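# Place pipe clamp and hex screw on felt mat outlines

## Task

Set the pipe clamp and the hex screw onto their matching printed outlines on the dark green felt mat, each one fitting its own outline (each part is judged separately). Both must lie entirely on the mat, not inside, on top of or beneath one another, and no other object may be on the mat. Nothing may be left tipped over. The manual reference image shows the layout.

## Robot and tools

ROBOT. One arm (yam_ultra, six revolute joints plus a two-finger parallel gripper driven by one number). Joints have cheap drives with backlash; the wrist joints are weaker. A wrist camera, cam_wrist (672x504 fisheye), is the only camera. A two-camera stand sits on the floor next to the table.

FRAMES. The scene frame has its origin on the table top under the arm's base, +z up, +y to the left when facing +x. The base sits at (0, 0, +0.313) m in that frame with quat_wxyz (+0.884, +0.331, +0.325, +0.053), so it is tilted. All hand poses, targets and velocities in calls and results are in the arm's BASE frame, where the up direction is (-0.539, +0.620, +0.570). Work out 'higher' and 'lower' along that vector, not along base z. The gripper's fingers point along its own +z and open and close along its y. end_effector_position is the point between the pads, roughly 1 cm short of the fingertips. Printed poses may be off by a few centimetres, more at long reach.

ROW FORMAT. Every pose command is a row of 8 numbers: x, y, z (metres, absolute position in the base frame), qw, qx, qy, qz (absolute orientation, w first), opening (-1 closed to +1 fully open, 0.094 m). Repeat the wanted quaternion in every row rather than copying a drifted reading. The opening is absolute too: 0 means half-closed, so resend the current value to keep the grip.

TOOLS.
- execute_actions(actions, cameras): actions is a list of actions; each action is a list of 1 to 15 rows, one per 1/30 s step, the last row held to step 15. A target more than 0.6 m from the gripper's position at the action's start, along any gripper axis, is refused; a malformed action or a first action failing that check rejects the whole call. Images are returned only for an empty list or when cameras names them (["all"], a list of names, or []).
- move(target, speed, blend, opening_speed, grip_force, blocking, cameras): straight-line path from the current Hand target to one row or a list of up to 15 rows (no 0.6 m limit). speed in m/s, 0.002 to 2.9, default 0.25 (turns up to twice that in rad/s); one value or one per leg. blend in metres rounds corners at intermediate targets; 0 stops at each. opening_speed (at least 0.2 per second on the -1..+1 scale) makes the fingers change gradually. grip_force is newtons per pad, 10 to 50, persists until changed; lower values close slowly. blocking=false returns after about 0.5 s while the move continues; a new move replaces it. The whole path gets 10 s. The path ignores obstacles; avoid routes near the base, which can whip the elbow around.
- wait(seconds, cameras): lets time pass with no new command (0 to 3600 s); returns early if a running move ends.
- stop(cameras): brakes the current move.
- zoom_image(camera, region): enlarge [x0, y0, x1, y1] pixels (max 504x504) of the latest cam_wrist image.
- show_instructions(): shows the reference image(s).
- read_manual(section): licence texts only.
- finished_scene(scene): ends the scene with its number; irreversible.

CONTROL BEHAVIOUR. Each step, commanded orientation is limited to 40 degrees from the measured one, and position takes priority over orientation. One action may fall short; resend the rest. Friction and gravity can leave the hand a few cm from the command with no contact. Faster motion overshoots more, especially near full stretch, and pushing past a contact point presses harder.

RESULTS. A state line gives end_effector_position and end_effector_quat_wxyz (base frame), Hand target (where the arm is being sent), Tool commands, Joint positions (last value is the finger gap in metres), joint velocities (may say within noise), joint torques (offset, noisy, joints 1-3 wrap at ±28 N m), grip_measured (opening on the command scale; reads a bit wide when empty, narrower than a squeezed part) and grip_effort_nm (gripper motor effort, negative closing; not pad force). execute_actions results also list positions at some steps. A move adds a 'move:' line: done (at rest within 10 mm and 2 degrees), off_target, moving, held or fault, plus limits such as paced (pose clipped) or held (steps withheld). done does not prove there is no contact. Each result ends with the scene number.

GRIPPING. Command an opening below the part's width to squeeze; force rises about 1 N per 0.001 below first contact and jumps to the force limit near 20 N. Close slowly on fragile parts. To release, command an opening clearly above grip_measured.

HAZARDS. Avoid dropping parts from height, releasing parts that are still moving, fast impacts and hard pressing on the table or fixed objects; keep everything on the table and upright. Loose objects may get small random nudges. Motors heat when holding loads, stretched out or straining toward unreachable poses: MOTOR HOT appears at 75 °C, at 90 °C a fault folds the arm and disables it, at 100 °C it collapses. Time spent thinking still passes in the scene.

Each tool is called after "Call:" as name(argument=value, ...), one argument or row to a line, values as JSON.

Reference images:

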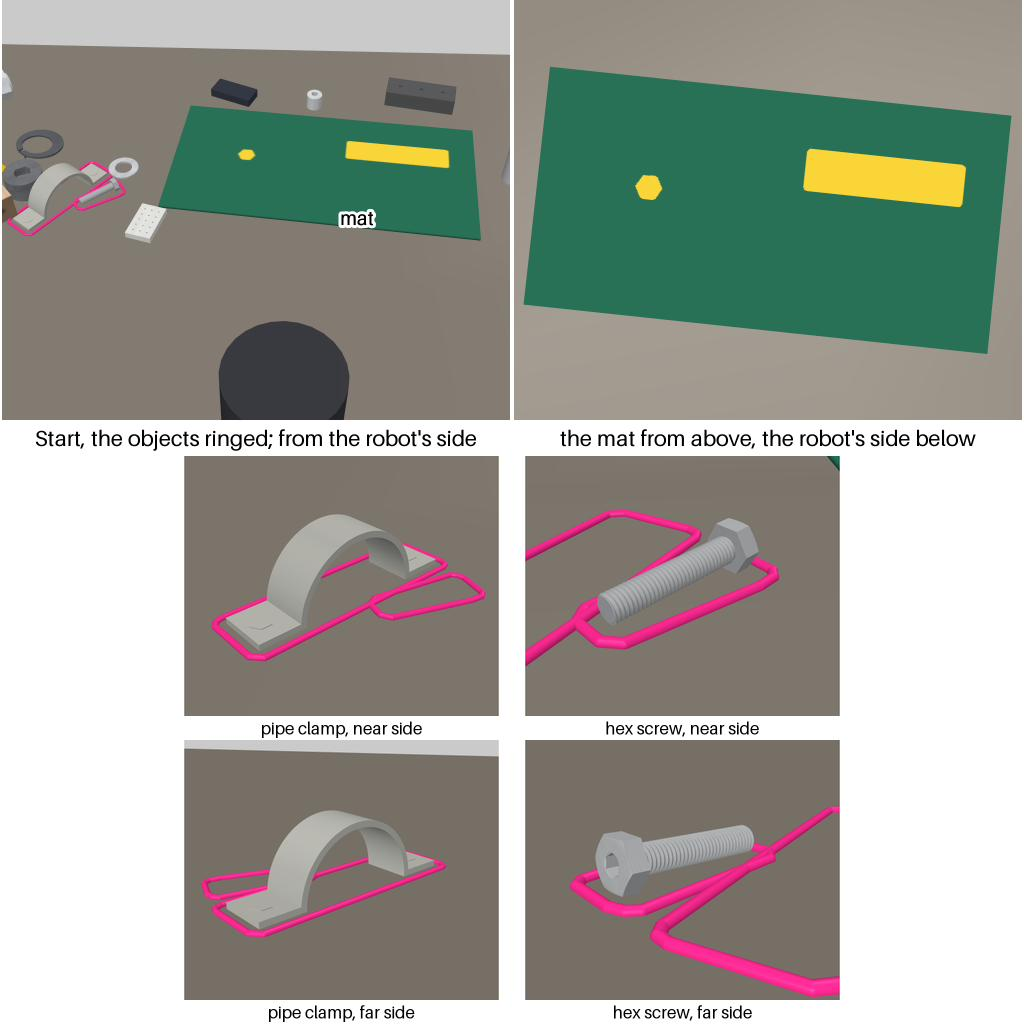

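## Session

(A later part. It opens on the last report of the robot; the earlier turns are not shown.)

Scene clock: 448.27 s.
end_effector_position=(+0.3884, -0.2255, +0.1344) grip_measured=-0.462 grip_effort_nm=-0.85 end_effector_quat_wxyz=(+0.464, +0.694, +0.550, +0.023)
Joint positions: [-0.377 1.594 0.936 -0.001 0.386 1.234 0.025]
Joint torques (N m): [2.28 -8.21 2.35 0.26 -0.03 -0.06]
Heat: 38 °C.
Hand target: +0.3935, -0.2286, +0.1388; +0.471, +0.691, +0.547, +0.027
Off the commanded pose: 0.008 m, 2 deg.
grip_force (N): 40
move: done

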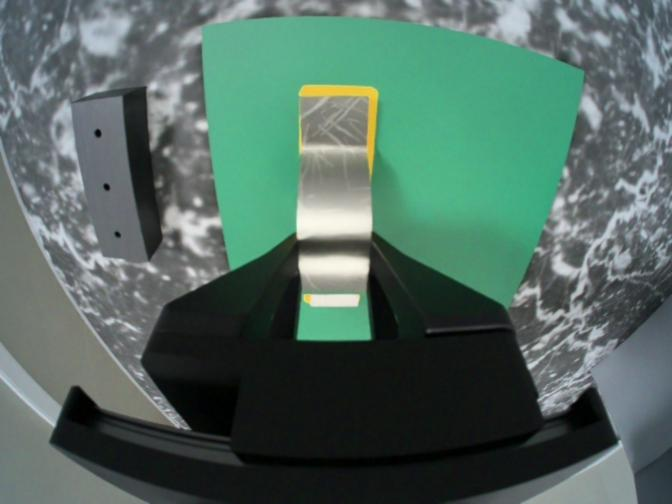

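Call:
move(
  target=[0.3939, -0.2287, 0.1389, 0.47111, 0.70202, 0.53291, 0.03667, -1.0],
  speed=0.06,
  cameras=["cam_wrist"],
)

Call:
zoom_image(
  camera="cam_wrist",
  region=[230, 40, 430, 340],
)

Scene clock: 456.67 s.
end_effector_position=(+0.3888, -0.2254, +0.1346) grip_measured=-0.462 grip_effort_nm=-0.85 end_effector_quat_wxyz=(+0.464, +0.701, +0.541, +0.030)
Joint positions: [-0.377 1.594 0.936 0 0.385 1.26 0.025]
Joint torques (N m): [2.26 -8.21 2.36 0.27 -0.04 0.11]
Heat: 38 °C.
Hand target: +0.3940, -0.2285, +0.1390; +0.471, +0.702, +0.533, +0.038
Off the commanded pose: 0.007 m, 1 deg.
grip_force (N): 40
move: done

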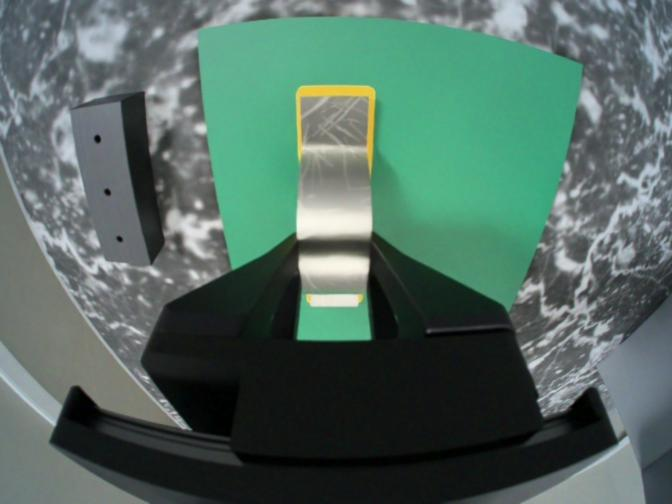

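Scaled by 1.680 from the camera's image (finer frame: 960x720).

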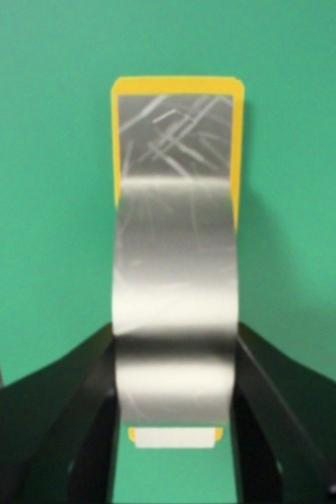

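Call:
move(
  target=[0.3939, -0.2287, 0.1389, 0.47111, 0.70202, 0.53291, 0.03667, -0.05],
  speed=0.06,
  opening_speed=0.3,
  cameras=["cam_wrist"],
)

Call:
zoom_image(
  camera="cam_wrist",
  region=[230, 40, 430, 340],
)

Scene clock: 463.00 s.
end_effector_position=(+0.3888, -0.2254, +0.1346) grip_measured=-0.052 grip_effort_nm=0.08 end_effector_quat_wxyz=(+0.464, +0.701, +0.541, +0.030)
Joint positions: [-0.377 1.594 0.936 0 0.385 1.26 0.045]
Joint torques (N m): [2.25 -8.2 2.36 0.26 -0.03 0.1]
Heat: 38 °C.
Hand target: +0.3937, -0.2286, +0.1389; +0.471, +0.702, +0.533, +0.037
Off the commanded pose: 0.007 m, 1 deg.
grip_force (N): 40
move: done

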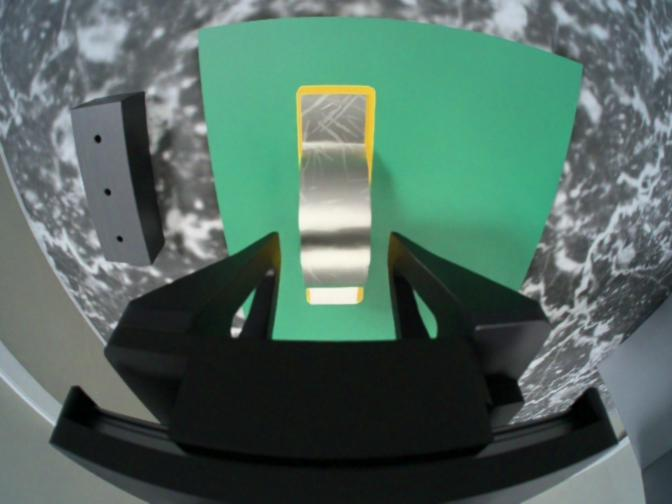

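Scaled by 1.680 from the camera's image (finer frame: 960x720).

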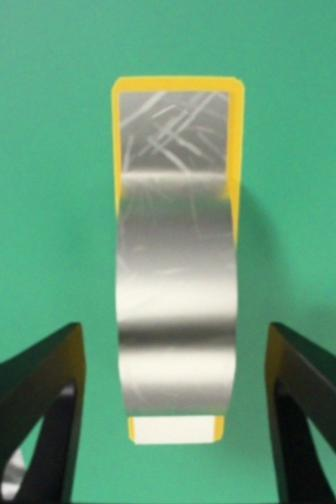

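Call:
move(
  target=[0.3441, -0.1715, 0.1915, 0.47111, 0.70202, 0.53291, 0.03667, -0.05],
  speed=0.08,
  cameras=["cam_wrist"],
)

Scene clock: 492.93 s.
end_effector_position=(+0.3488, -0.1769, +0.1847) grip_measured=-0.052 grip_effort_nm=0.09 end_effector_quat_wxyz=(+0.466, +0.703, +0.536, +0.036)
Joint positions: [-0.261 1.323 0.909 -0.27 0.47 1.35 0.045]
Joint torques (N m): [4 -11.28 2 -0.07 0.19 0.11]
Heat: 38 °C.
Hand target: +0.3441, -0.1721, +0.1913; +0.471, +0.702, +0.533, +0.036
Off the commanded pose: 0.010 m, 1 deg.
grip_force (N): 40
move: done

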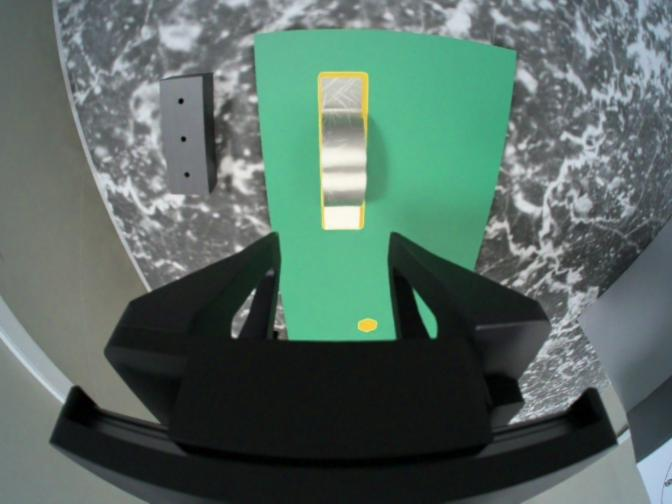

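Call:
zoom_image(
  camera="cam_wrist",
  region=[260, 40, 440, 340],
)

Scaled by 1.680 from the camera's image (finer frame: 960x720).

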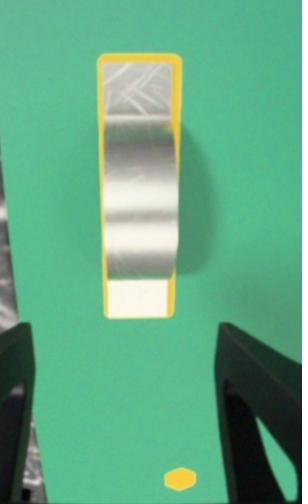

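Call:
zoom_image(
  camera="cam_wrist",
  region=[350, 308, 386, 340],
)

Scaled by 14.000 from the camera's image (finer frame: 960x720).

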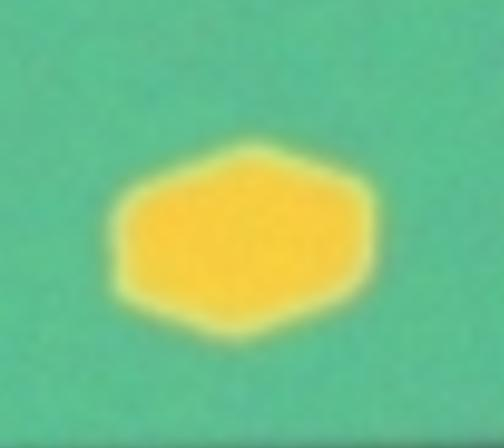

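Call:
move(
  target=[
    [0.30991, -0.01689, 0.11374, 0.32509, 0.05301, 0.88424, -0.33109, -0.05],
    [0.38352, 0.07299, -0.07243, -0.0487, -0.64858, 0.60336, -0.46144, -0.05],
  ],
  speed=0.38,
  blend=[0.05, 0],
  cameras=["cam_wrist"],
)

Scene clock: 557.23 s.
end_effector_position=(+0.3841, +0.0554, -0.0699) grip_measured=-0.052 grip_effort_nm=0.08 end_effector_quat_wxyz=(+0.061, +0.629, -0.620, +0.464)
Joint positions: [0.531 2.297 1.033 -0.117 0.961 -1.153 0.045]
Joint torques (N m): [11.69 -5.67 0.7 0.1 0.03 -0.13]
Heat: 38 °C.
Hand target: +0.3830, +0.0708, -0.0705; +0.050, +0.642, -0.606, +0.466
Off the commanded pose: 0.018 m, 3 deg.
grip_force (N): 40
move: off_target

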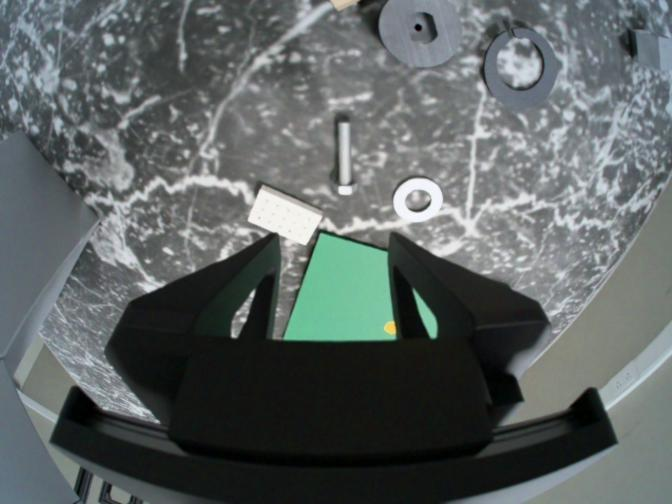

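Call:
zoom_image(
  camera="cam_wrist",
  region=[300, 100, 390, 220],
)

Scaled by 4.200 from the camera's image (finer frame: 960x720).

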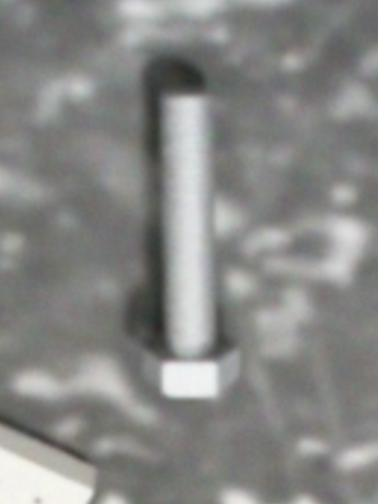

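Call:
move(
  target=[0.41098, 0.04635, -0.09992, -0.12003, -0.59743, 0.58786, -0.53205, -0.489],
  speed=0.12,
  cameras=["cam_wrist"],
)

Scene clock: 595.67 s.
end_effector_position=(+0.4123, +0.0476, -0.1005) grip_measured=-0.487 grip_effort_nm=-0.09 end_effector_quat_wxyz=(+0.110, +0.599, -0.593, +0.527)
Joint positions: [0.517 2.551 1.245 -0.123 1.132 -1.153 0.024]
Joint torques (N m): [9.28 -5.61 1.26 -0.22 0.16 0.05]
Heat: 37 °C.
Hand target: +0.4115, +0.0477, -0.1014; +0.116, +0.599, -0.590, +0.529
Off the commanded pose: 0.002 m, 1 deg.
grip_force (N): 40
move: done

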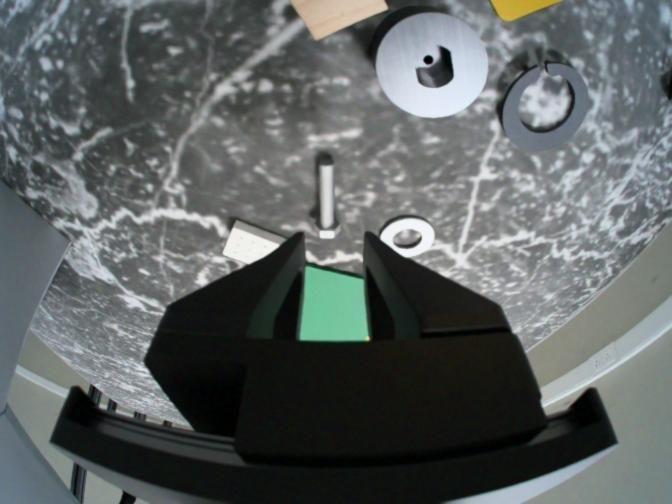

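Call:
zoom_image(
  camera="cam_wrist",
  region=[280, 135, 380, 255],
)

Scaled by 4.200 from the camera's image (finer frame: 960x720).

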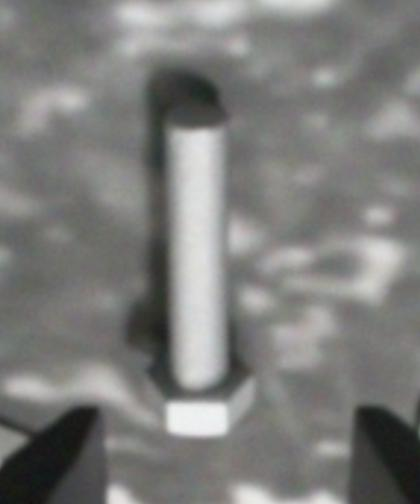

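Call:
zoom_image(
  camera="cam_wrist",
  region=[305, 145, 350, 199],
)

Call:
zoom_image(
  camera="cam_wrist",
  region=[305, 190, 350, 244],
)

Scaled by 9.333 from the camera's image (finer frame: 960x720).

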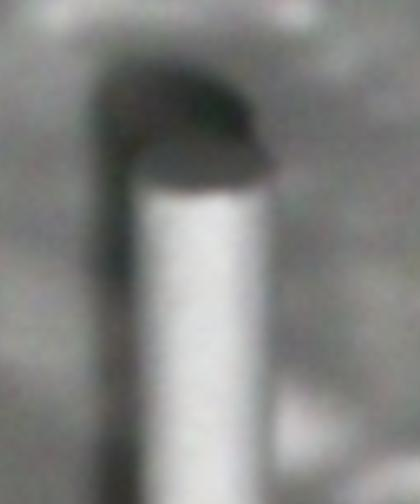

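Scaled by 9.333 from the camera's image (finer frame: 960x720).

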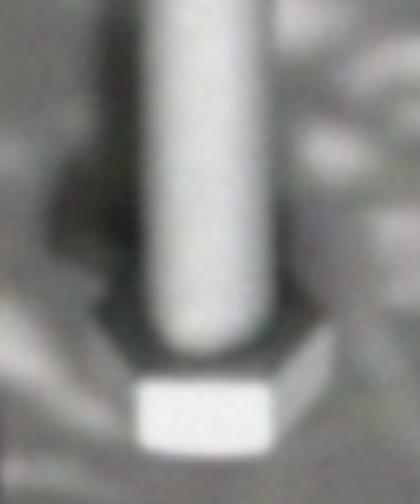

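Call:
move(
  target=[0.42256, 0.02581, -0.11397, -0.13282, -0.5791, 0.58947, -0.54728, -0.489],
  speed=0.08,
  cameras=["cam_wrist"],
)

Scene clock: 619.00 s.
end_effector_position=(+0.4220, +0.0247, -0.1137) grip_measured=-0.487 grip_effort_nm=-0.09 end_effector_quat_wxyz=(+0.130, +0.578, -0.595, +0.543)
Joint positions: [0.461 2.629 1.286 -0.046 1.179 -1.202 0.024]
Joint torques (N m): [9.37 -5.68 0.58 0 0.21 -0.13]
Heat: 36 °C.
Hand target: +0.4234, +0.0262, -0.1138; +0.130, +0.578, -0.591, +0.548
Off the commanded pose: 0.001 m, 1 deg.
grip_force (N): 40
move: done

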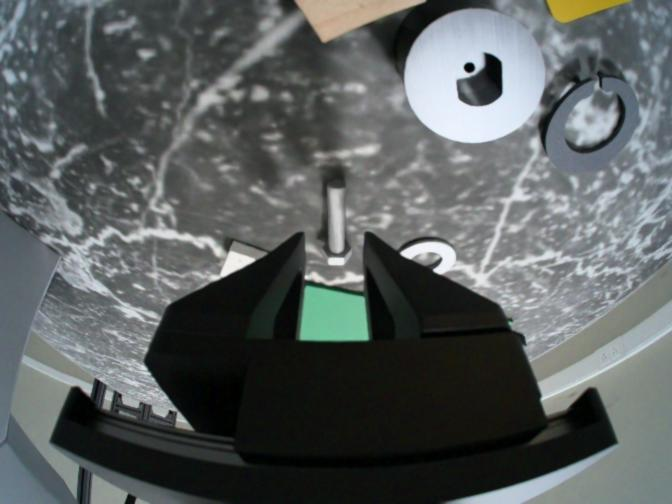

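Call:
move(
  target=[0.43242, 0.01468, -0.12556, -0.13282, -0.5791, 0.58947, -0.54728, -0.489],
  speed=0.05,
  cameras=["cam_wrist"],
)

Scene clock: 624.87 s.
end_effector_position=(+0.4318, +0.0130, -0.1235) grip_measured=-0.487 grip_effort_nm=-0.09 end_effector_quat_wxyz=(+0.136, +0.578, -0.592, +0.545)
Joint positions: [0.424 2.669 1.301 0.058 1.179 -1.299 0.024]
Joint torques (N m): [9.33 -5.57 -0.09 0.02 0.14 -0.14]
Heat: 36 °C.
Hand target: +0.4310, +0.0140, -0.1259; +0.137, +0.581, -0.588, +0.546
Off the commanded pose: 0.003 m, 0 deg.
grip_force (N): 40
move: done

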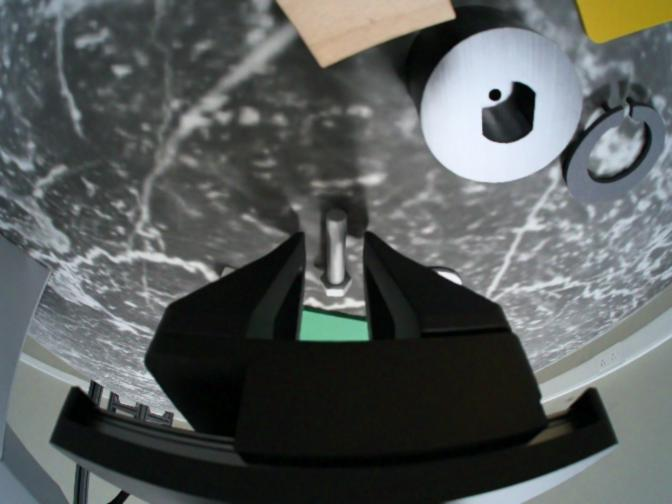

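Call:
move(
  target=[0.43507, 0.01502, -0.12903, -0.13282, -0.5791, 0.58947, -0.54728, -0.489],
  speed=0.02,
  cameras=["cam_wrist"],
)

Scene clock: 630.47 s.
end_effector_position=(+0.4342, +0.0141, -0.1268) grip_measured=-0.487 grip_effort_nm=-0.09 end_effector_quat_wxyz=(+0.133, +0.577, -0.592, +0.546)
Joint positions: [0.424 2.683 1.313 0.072 1.179 -1.305 0.024]
Joint torques (N m): [9.22 -5.41 0.43 0.04 0.13 -0.14]
Heat: 36 °C.
Hand target: +0.4350, +0.0150, -0.1291; +0.133, +0.579, -0.589, +0.547
Off the commanded pose: 0.003 m, 0 deg.
grip_force (N): 40
move: done

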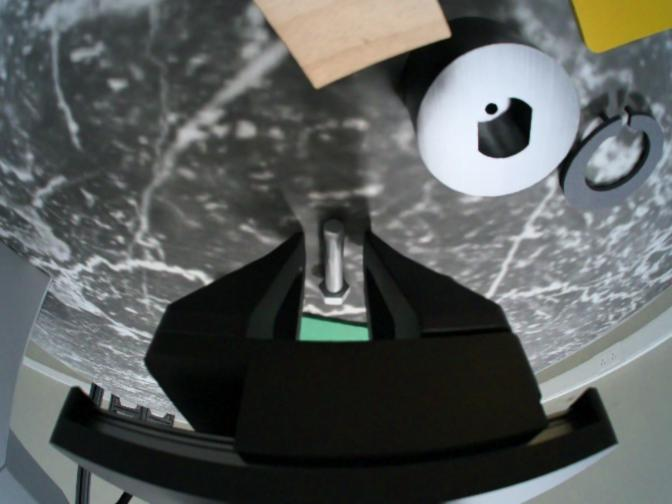

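Call:
move(
  target=[0.43507, 0.01502, -0.12903, -0.13282, -0.5791, 0.58947, -0.54728, -1.0],
  speed=0.02,
  opening_speed=0.35,
  cameras=["cam_wrist"],
)

Scene clock: 634.73 s.
end_effector_position=(+0.4342, +0.0141, -0.1268) grip_measured=-0.855 grip_effort_nm=-0.85 end_effector_quat_wxyz=(+0.133, +0.577, -0.592, +0.546)
Joint positions: [0.424 2.683 1.313 0.072 1.179 -1.305 0.007]
Joint torques (N m): [9.22 -5.44 0.42 0.04 0.13 -0.13]
Heat: 36 °C.
Hand target: +0.4350, +0.0150, -0.1290; +0.133, +0.579, -0.590, +0.547
Off the commanded pose: 0.003 m, 0 deg.
grip_force (N): 40
move: done

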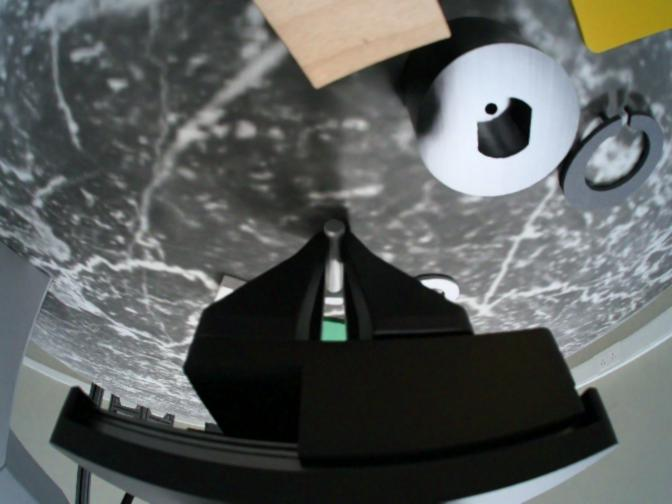

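Call:
zoom_image(
  camera="cam_wrist",
  region=[290, 205, 380, 325],
)

Scaled by 4.200 from the camera's image (finer frame: 960x720).

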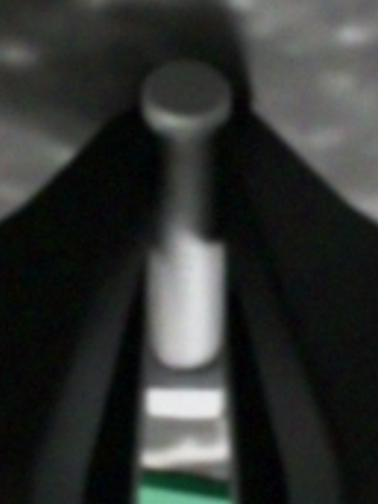

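Call:
move(
  target=[0.3834, 0.07457, -0.07425, -0.13282, -0.5791, 0.58947, -0.54728, -1.0],
  speed=0.1,
  cameras=["cam_wrist"],
)

Scene clock: 655.23 s.
end_effector_position=(+0.3869, +0.0578, -0.0751) grip_measured=-0.855 grip_effort_nm=-0.85 end_effector_quat_wxyz=(+0.137, +0.564, -0.605, +0.546)
Joint positions: [0.587 2.546 1.344 -0.577 1.187 -0.773 0.007]
Joint torques (N m): [13.19 -6.23 1.87 -0.47 0.09 0.11]
Heat: 36 °C.
Hand target: +0.3844, +0.0747, -0.0743; +0.128, +0.576, -0.592, +0.548
Off the commanded pose: 0.017 m, 3 deg.
grip_force (N): 40
move: off_target

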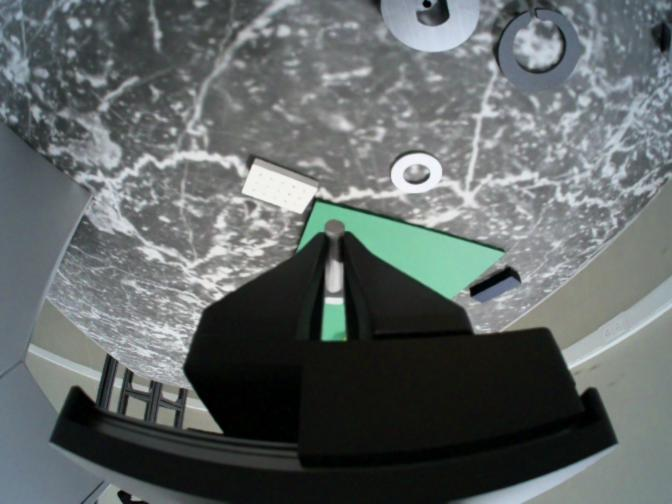

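Call:
move(
  target=[
    [0.357, 0.04202, 0.04155, 0.27735, -0.65416, 0.65615, -0.25418, -1.0],
    [0.36756, -0.10852, 0.06619, 0.62891, -0.54857, 0.53777, -0.11978, -1.0],
  ],
  speed=0.25,
  blend=[0.05, 0],
  cameras=["cam_wrist"],
)

Scene clock: 671.47 s.
end_effector_position=(+0.3689, -0.1151, +0.0634) grip_measured=-0.855 grip_effort_nm=-0.85 end_effector_quat_wxyz=(+0.608, -0.549, +0.559, -0.129)
Joint positions: [-0.762 1.942 0.712 0.456 -1.238 -1.733 0.007]
Joint torques (N m): [1.01 -6.38 -1.44 0.01 -0.91 -0.13]
Heat: 36 °C.
Hand target: +0.3678, -0.1103, +0.0671; +0.622, -0.553, +0.541, -0.122
Off the commanded pose: 0.007 m, 4 deg.
grip_force (N): 40
move: off_target

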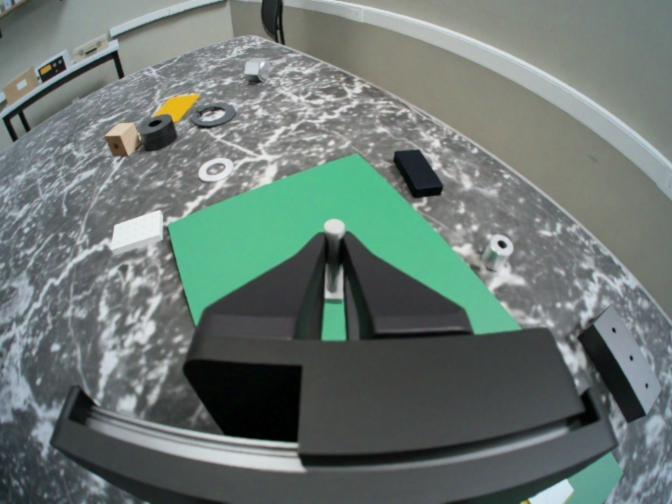

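Call:
move(
  target=[0.36515, -0.11086, 0.02959, 0.64305, -0.54433, 0.52651, -0.11386, -1.0],
  speed=0.12,
  cameras=["cam_wrist"],
)

Scene clock: 686.60 s.
end_effector_position=(+0.3681, -0.1145, +0.0259) grip_measured=-0.855 grip_effort_nm=-0.85 end_effector_quat_wxyz=(+0.626, -0.550, +0.538, -0.126)
Joint positions: [-0.772 2.139 0.715 0.669 -1.298 -1.733 0.007]
Joint torques (N m): [0.57 -5.57 -2.76 0.07 -0.9 0.11]
Heat: 36 °C.
Hand target: +0.3644, -0.1102, +0.0283; +0.641, -0.546, +0.527, -0.112
Off the commanded pose: 0.006 m, 3 deg.
grip_force (N): 40
move: off_target

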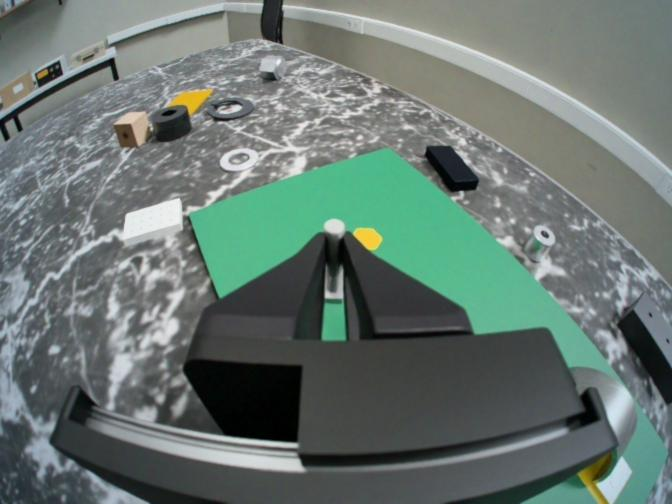

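Call:
zoom_image(
  camera="cam_wrist",
  region=[310, 205, 400, 325],
)

Call:
zoom_image(
  camera="cam_wrist",
  region=[348, 222, 390, 256],
)

Scaled by 4.200 from the camera's image (finer frame: 960x720).

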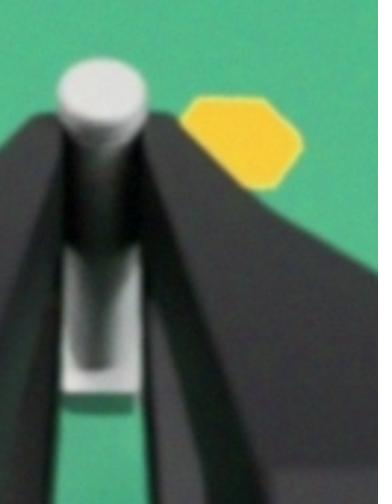

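Scaled by 12.000 from the camera's image (finer frame: 960x720).

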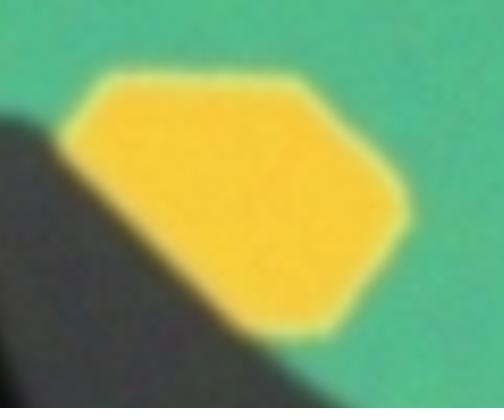

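Call:
zoom_image(
  camera="cam_wrist",
  region=[318, 285, 354, 315],
)

Scaled by 14.000 from the camera's image (finer frame: 960x720).

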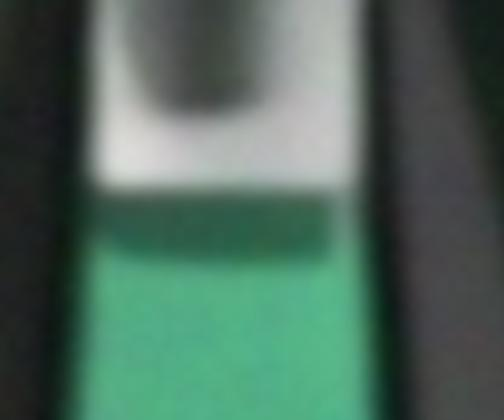

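Call:
move(
  target=[0.42159, -0.08833, 0.03396, 0.63597, -0.54792, 0.53112, -0.11512, -1.0],
  speed=0.1,
  cameras=["cam_wrist"],
)

Scene clock: 774.47 s.
end_effector_position=(+0.4195, -0.0938, +0.0363) grip_measured=-0.855 grip_effort_nm=-0.85 end_effector_quat_wxyz=(+0.634, -0.546, +0.535, -0.118)
Joint positions: [-0.624 2.206 0.792 0.939 -1.197 -1.426 0.007]
Joint torques (N m): [3.55 -6 -2.25 0.55 -0.43 0.11]
Heat: 35 °C.
Hand target: +0.4216, -0.0885, +0.0341; +0.636, -0.548, +0.531, -0.115
Off the commanded pose: 0.006 m, 1 deg.
grip_force (N): 40
move: done

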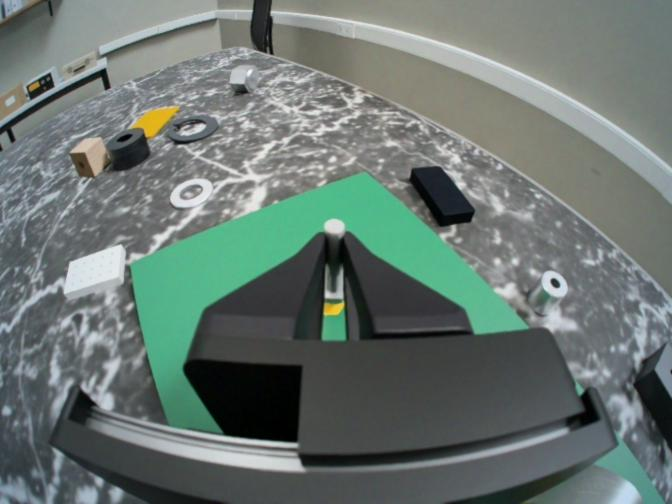

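Call:
zoom_image(
  camera="cam_wrist",
  region=[310, 283, 358, 343],
)

Scaled by 8.400 from the camera's image (finer frame: 960x720).

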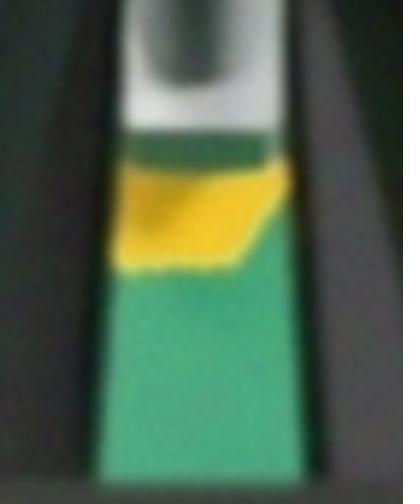

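Call:
move(
  target=[0.42649, -0.0875, 0.02717, 0.62216, -0.55223, 0.54166, -0.12066, -1.0],
  speed=0.06,
  cameras=["cam_wrist"],
)

Call:
zoom_image(
  camera="cam_wrist",
  region=[310, 283, 358, 343],
)

Scene clock: 791.57 s.
end_effector_position=(+0.4245, -0.0945, +0.0328) grip_measured=-0.855 grip_effort_nm=-0.85 end_effector_quat_wxyz=(+0.625, -0.545, +0.544, -0.129)
Joint positions: [-0.61 2.206 0.792 0.939 -1.151 -1.429 0.007]
Joint torques (N m): [3.92 -6.2 -1.66 0.12 -0.42 -0.13]
Heat: 35 °C.
Hand target: +0.4262, -0.0876, +0.0271; +0.623, -0.549, +0.545, -0.117
Off the commanded pose: 0.009 m, 1 deg.
grip_force (N): 40
move: done

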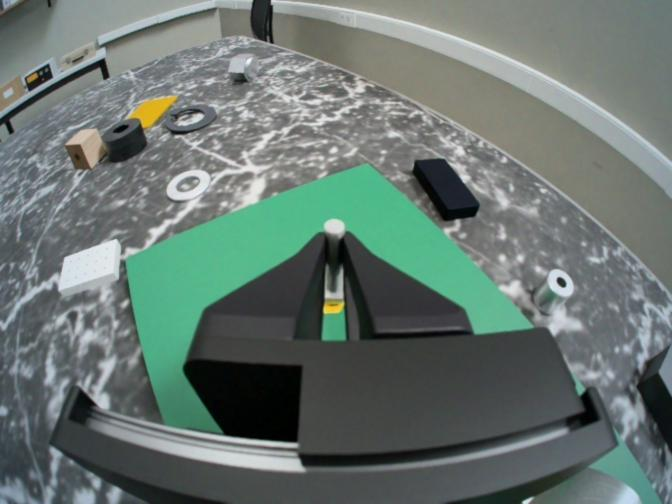

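Scaled by 8.400 from the camera's image (finer frame: 960x720).

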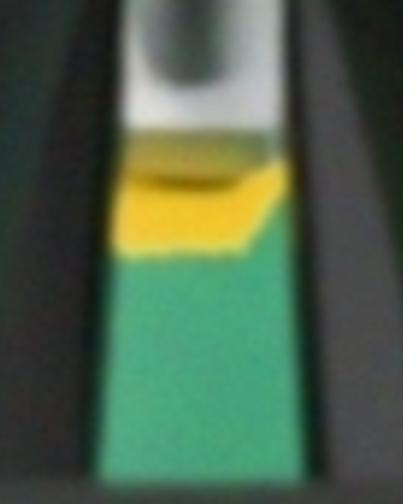

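Call:
move(
  target=[0.43012, -0.08863, 0.02214, 0.62216, -0.55223, 0.54166, -0.12066, -1.0],
  speed=0.04,
  cameras=["cam_wrist"],
)

Call:
zoom_image(
  camera="cam_wrist",
  region=[310, 283, 358, 343],
)

Scene clock: 797.70 s.
end_effector_position=(+0.4278, -0.0935, +0.0293) grip_measured=-0.855 grip_effort_nm=-0.85 end_effector_quat_wxyz=(+0.624, -0.552, +0.537, -0.132)
Joint positions: [-0.603 2.225 0.809 0.939 -1.152 -1.449 0.007]
Joint torques (N m): [3.66 -5.48 -1.59 0.23 -0.4 -0.12]
Heat: 35 °C.
Hand target: +0.4298, -0.0884, +0.0222; +0.622, -0.555, +0.538, -0.124
Off the commanded pose: 0.009 m, 1 deg.
grip_force (N): 40
move: done

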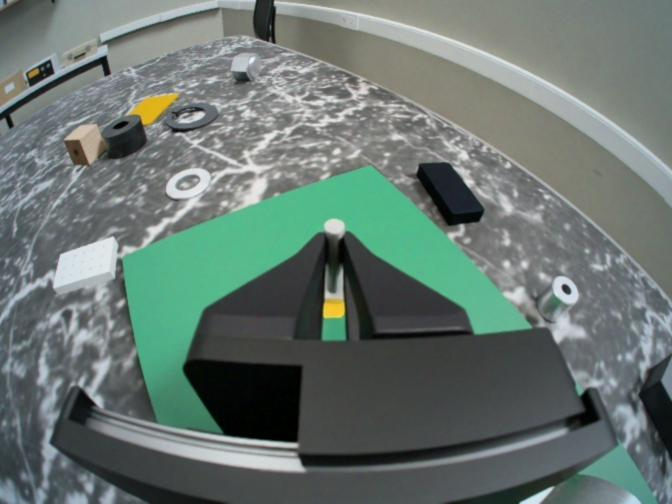

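Scaled by 8.400 from the camera's image (finer frame: 960x720).

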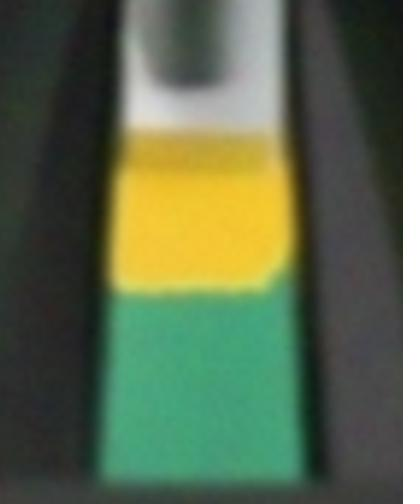

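Call:
move(
  target=[0.42738, -0.10025, 0.02135, 0.62216, -0.55223, 0.54166, -0.12066, -1.0],
  speed=0.04,
  cameras=["cam_wrist"],
)

Call:
zoom_image(
  camera="cam_wrist",
  region=[310, 283, 358, 343],
)

Scene clock: 817.17 s.
end_effector_position=(+0.4281, -0.0940, +0.0297) grip_measured=-0.855 grip_effort_nm=-0.85 end_effector_quat_wxyz=(+0.629, -0.555, +0.531, -0.121)
Joint positions: [-0.61 2.233 0.833 0.905 -1.183 -1.462 0.007]
Joint torques (N m): [1.25 -5.82 -1.55 0.04 -0.37 -0.13]
Heat: 35 °C.
Hand target: +0.4270, -0.0999, +0.0214; +0.623, -0.549, +0.545, -0.117
Off the commanded pose: 0.010 m, 1 deg.
grip_force (N): 40
move: done

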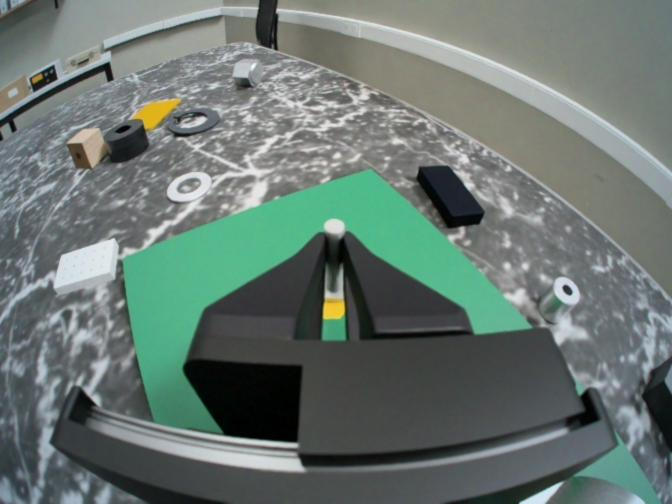

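Scaled by 8.400 from the camera's image (finer frame: 960x720).

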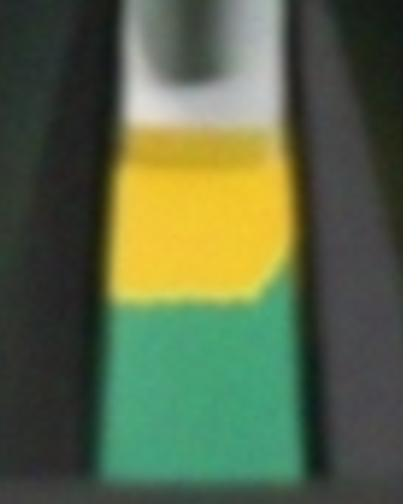

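Call:
move(
  target=[
    [0.39911, -0.06374, 0.05611, 0.62216, -0.55223, 0.54166, -0.12066, -1.0],
    [0.42178, -0.08978, 0.0322, 0.62216, -0.55223, 0.54166, -0.12066, -1.0],
  ],
  speed=0.08,
  cameras=["cam_wrist"],
)

Call:
zoom_image(
  camera="cam_wrist",
  region=[310, 283, 358, 343],
)

Scene clock: 827.53 s.
end_effector_position=(+0.4237, -0.0914, +0.0359) grip_measured=-0.855 grip_effort_nm=-0.85 end_effector_quat_wxyz=(+0.620, -0.553, +0.541, -0.134)
Joint positions: [-0.603 2.178 0.783 0.905 -1.14 -1.46 0.007]
Joint torques (N m): [1.99 -6.16 -1.73 0.17 -0.62 -0.13]
Heat: 35 °C.
Hand target: +0.4218, -0.0900, +0.0322; +0.622, -0.553, +0.540, -0.123
Off the commanded pose: 0.005 m, 2 deg.
grip_force (N): 40
move: done

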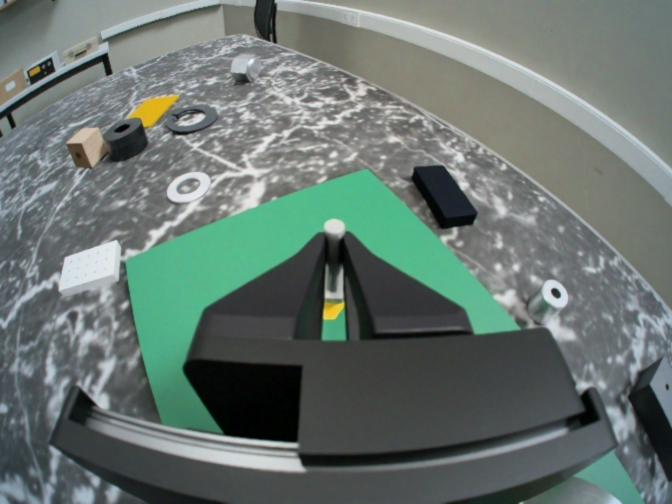

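Scaled by 8.400 from the camera's image (finer frame: 960x720).

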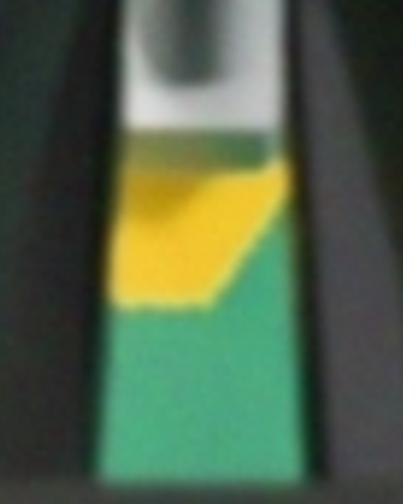

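Call:
move(
  target=[
    [0.39754, -0.06158, 0.05228, 0.62216, -0.55223, 0.54166, -0.12066, -1.0],
    [0.41913, -0.08638, 0.02951, 0.62216, -0.55223, 0.54166, -0.12066, -1.0],
    [0.42722, -0.09568, 0.02097, 0.62216, -0.55223, 0.54166, -0.12066, -1.0],
  ],
  speed=[0.08, 0.08, 0.03],
  blend=[0, 0.004, 0],
  cameras=["cam_wrist"],
)

Call:
zoom_image(
  camera="cam_wrist",
  region=[310, 283, 358, 343],
)

Scene clock: 836.83 s.
end_effector_position=(+0.4272, -0.0916, +0.0266) grip_measured=-0.855 grip_effort_nm=-0.85 end_effector_quat_wxyz=(+0.625, -0.552, +0.539, -0.120)
Joint positions: [-0.603 2.231 0.818 0.91 -1.165 -1.455 0.007]
Joint torques (N m): [1.62 -5.65 -1.5 0.18 -0.46 -0.14]
Heat: 35 °C.
Hand target: +0.4270, -0.0955, +0.0211; +0.623, -0.551, +0.543, -0.119
Off the commanded pose: 0.007 m, 0 deg.
grip_force (N): 40
move: done

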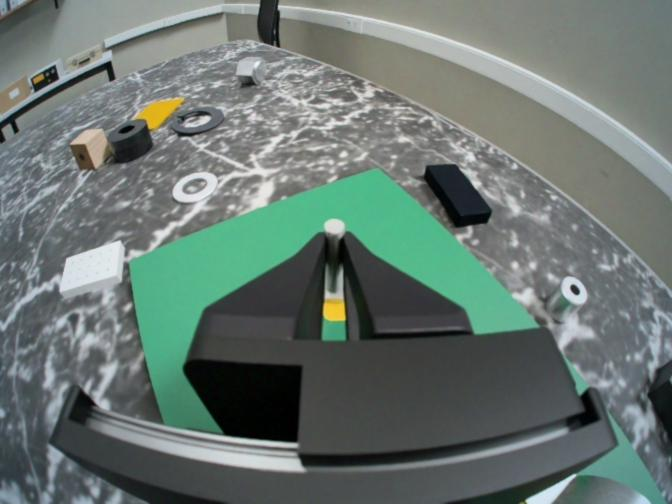

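Scaled by 8.400 from the camera's image (finer frame: 960x720).

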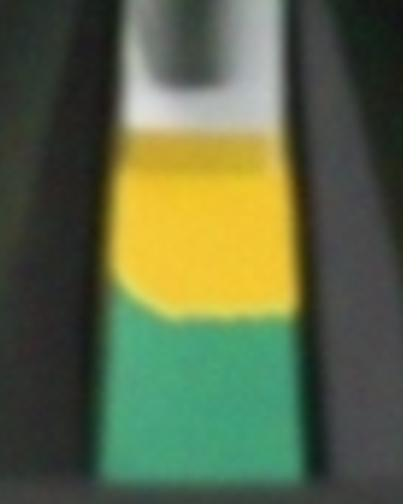

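Call:
move(
  target=[
    [0.39738, -0.06869, 0.0511, 0.62216, -0.55223, 0.54166, -0.12066, -1.0],
    [0.4152, -0.08915, 0.03231, 0.62216, -0.55223, 0.54166, -0.12066, -1.0],
    [0.42302, -0.09814, 0.02405, 0.62216, -0.55223, 0.54166, -0.12066, -1.0],
  ],
  speed=[0.08, 0.08, 0.03],
  blend=[0, 0.004, 0],
  cameras=["cam_wrist"],
)

Call:
zoom_image(
  camera="cam_wrist",
  region=[310, 283, 358, 343],
)

Scene clock: 862.30 s.
end_effector_position=(+0.4249, -0.0973, +0.0310) grip_measured=-0.855 grip_effort_nm=-0.85 end_effector_quat_wxyz=(+0.623, -0.554, +0.536, -0.133)
Joint positions: [-0.618 2.213 0.811 0.905 -1.165 -1.475 0.007]
Joint torques (N m): [1.69 -5.72 -1.57 0.06 -0.54 -0.13]
Heat: 35 °C.
Hand target: +0.4230, -0.0981, +0.0242; +0.623, -0.552, +0.542, -0.121
Off the commanded pose: 0.007 m, 2 deg.
grip_force (N): 40
move: done

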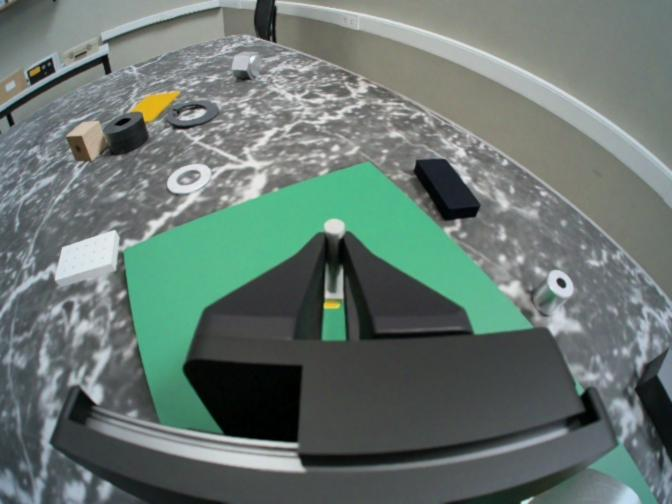

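Scaled by 8.400 from the camera's image (finer frame: 960x720).

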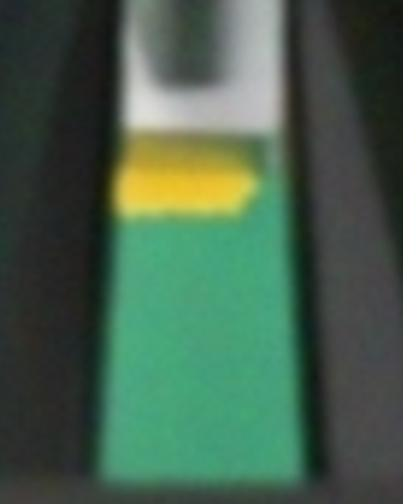

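Call:
move(
  target=[
    [0.39571, -0.06794, 0.04868, 0.62216, -0.55223, 0.54166, -0.12066, -1.0],
    [0.41353, -0.0884, 0.02989, 0.62216, -0.55223, 0.54166, -0.12066, -1.0],
    [0.42028, -0.09615, 0.02277, 0.62216, -0.55223, 0.54166, -0.12066, -1.0],
  ],
  speed=[0.08, 0.08, 0.03],
  blend=[0, 0.004, 0],
  cameras=["cam_wrist"],
)

Call:
zoom_image(
  camera="cam_wrist",
  region=[310, 283, 358, 343],
)

Scene clock: 880.27 s.
end_effector_position=(+0.4218, -0.0964, +0.0274) grip_measured=-0.855 grip_effort_nm=-0.85 end_effector_quat_wxyz=(+0.620, -0.552, +0.542, -0.131)
Joint positions: [-0.619 2.213 0.797 0.905 -1.159 -1.477 0.007]
Joint torques (N m): [1.77 -5.7 -1.63 0.13 -0.61 -0.13]
Heat: 35 °C.
Hand target: +0.4202, -0.0961, +0.0229; +0.622, -0.552, +0.542, -0.121
Off the commanded pose: 0.005 m, 1 deg.
grip_force (N): 40
move: done

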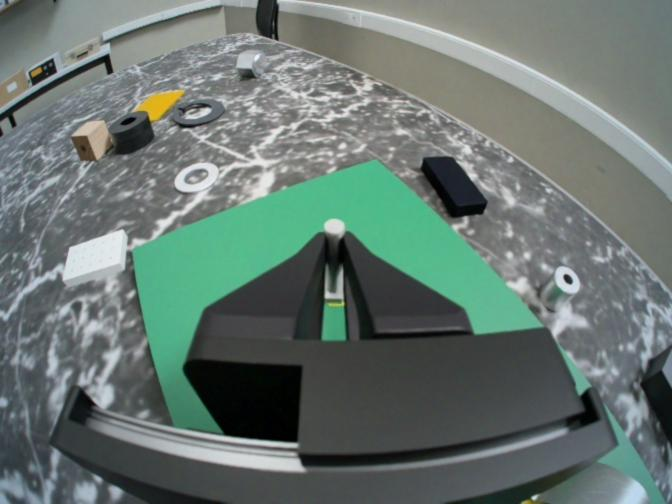

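Scaled by 8.400 from the camera's image (finer frame: 960x720).

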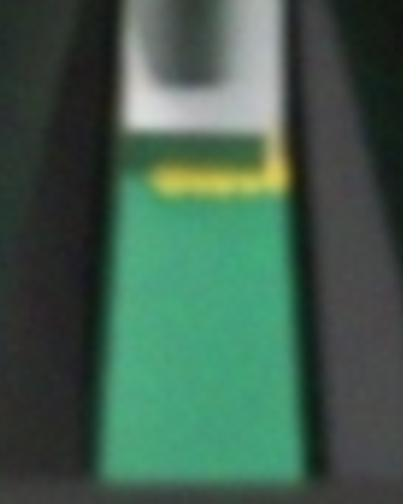

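Call:
move(
  target=[
    [0.39711, -0.06807, 0.05018, 0.62216, -0.55223, 0.54166, -0.12066, -1.0],
    [0.41493, -0.08853, 0.03139, 0.62216, -0.55223, 0.54166, -0.12066, -1.0],
    [0.42168, -0.09628, 0.02427, 0.62216, -0.55223, 0.54166, -0.12066, -1.0],
  ],
  speed=[0.08, 0.08, 0.03],
  blend=[0, 0.004, 0],
  cameras=["cam_wrist"],
)

Call:
zoom_image(
  camera="cam_wrist",
  region=[310, 283, 358, 343],
)

Scene clock: 890.23 s.
end_effector_position=(+0.4234, -0.0966, +0.0295) grip_measured=-0.855 grip_effort_nm=-0.85 end_effector_quat_wxyz=(+0.621, -0.553, +0.540, -0.132)
Joint positions: [-0.617 2.21 0.801 0.905 -1.157 -1.474 0.007]
Joint torques (N m): [1.78 -5.76 -1.59 0.1 -0.61 -0.13]
Heat: 35 °C.
Hand target: +0.4215, -0.0961, +0.0244; +0.623, -0.552, +0.541, -0.121
Off the commanded pose: 0.006 m, 1 deg.
grip_force (N): 40
move: done

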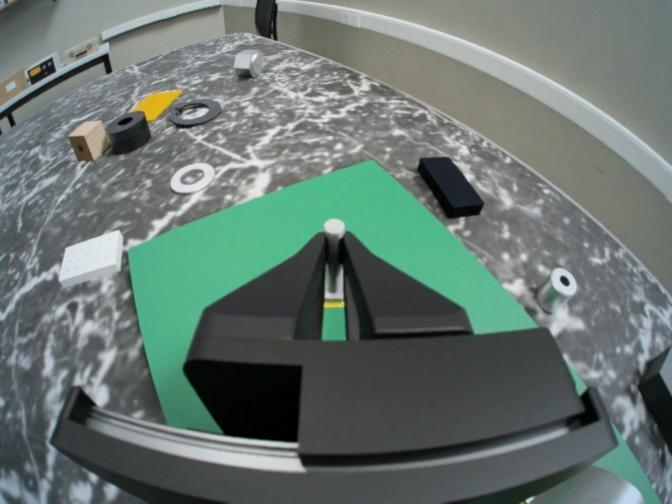

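Scaled by 8.400 from the camera's image (finer frame: 960x720).

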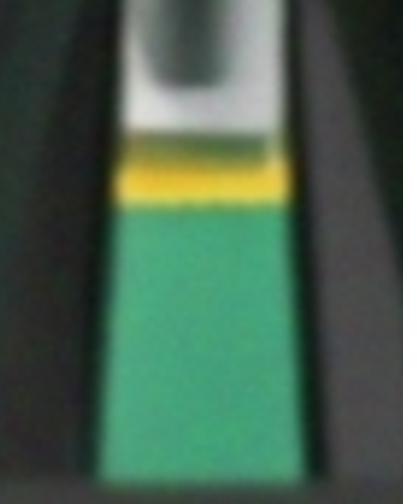

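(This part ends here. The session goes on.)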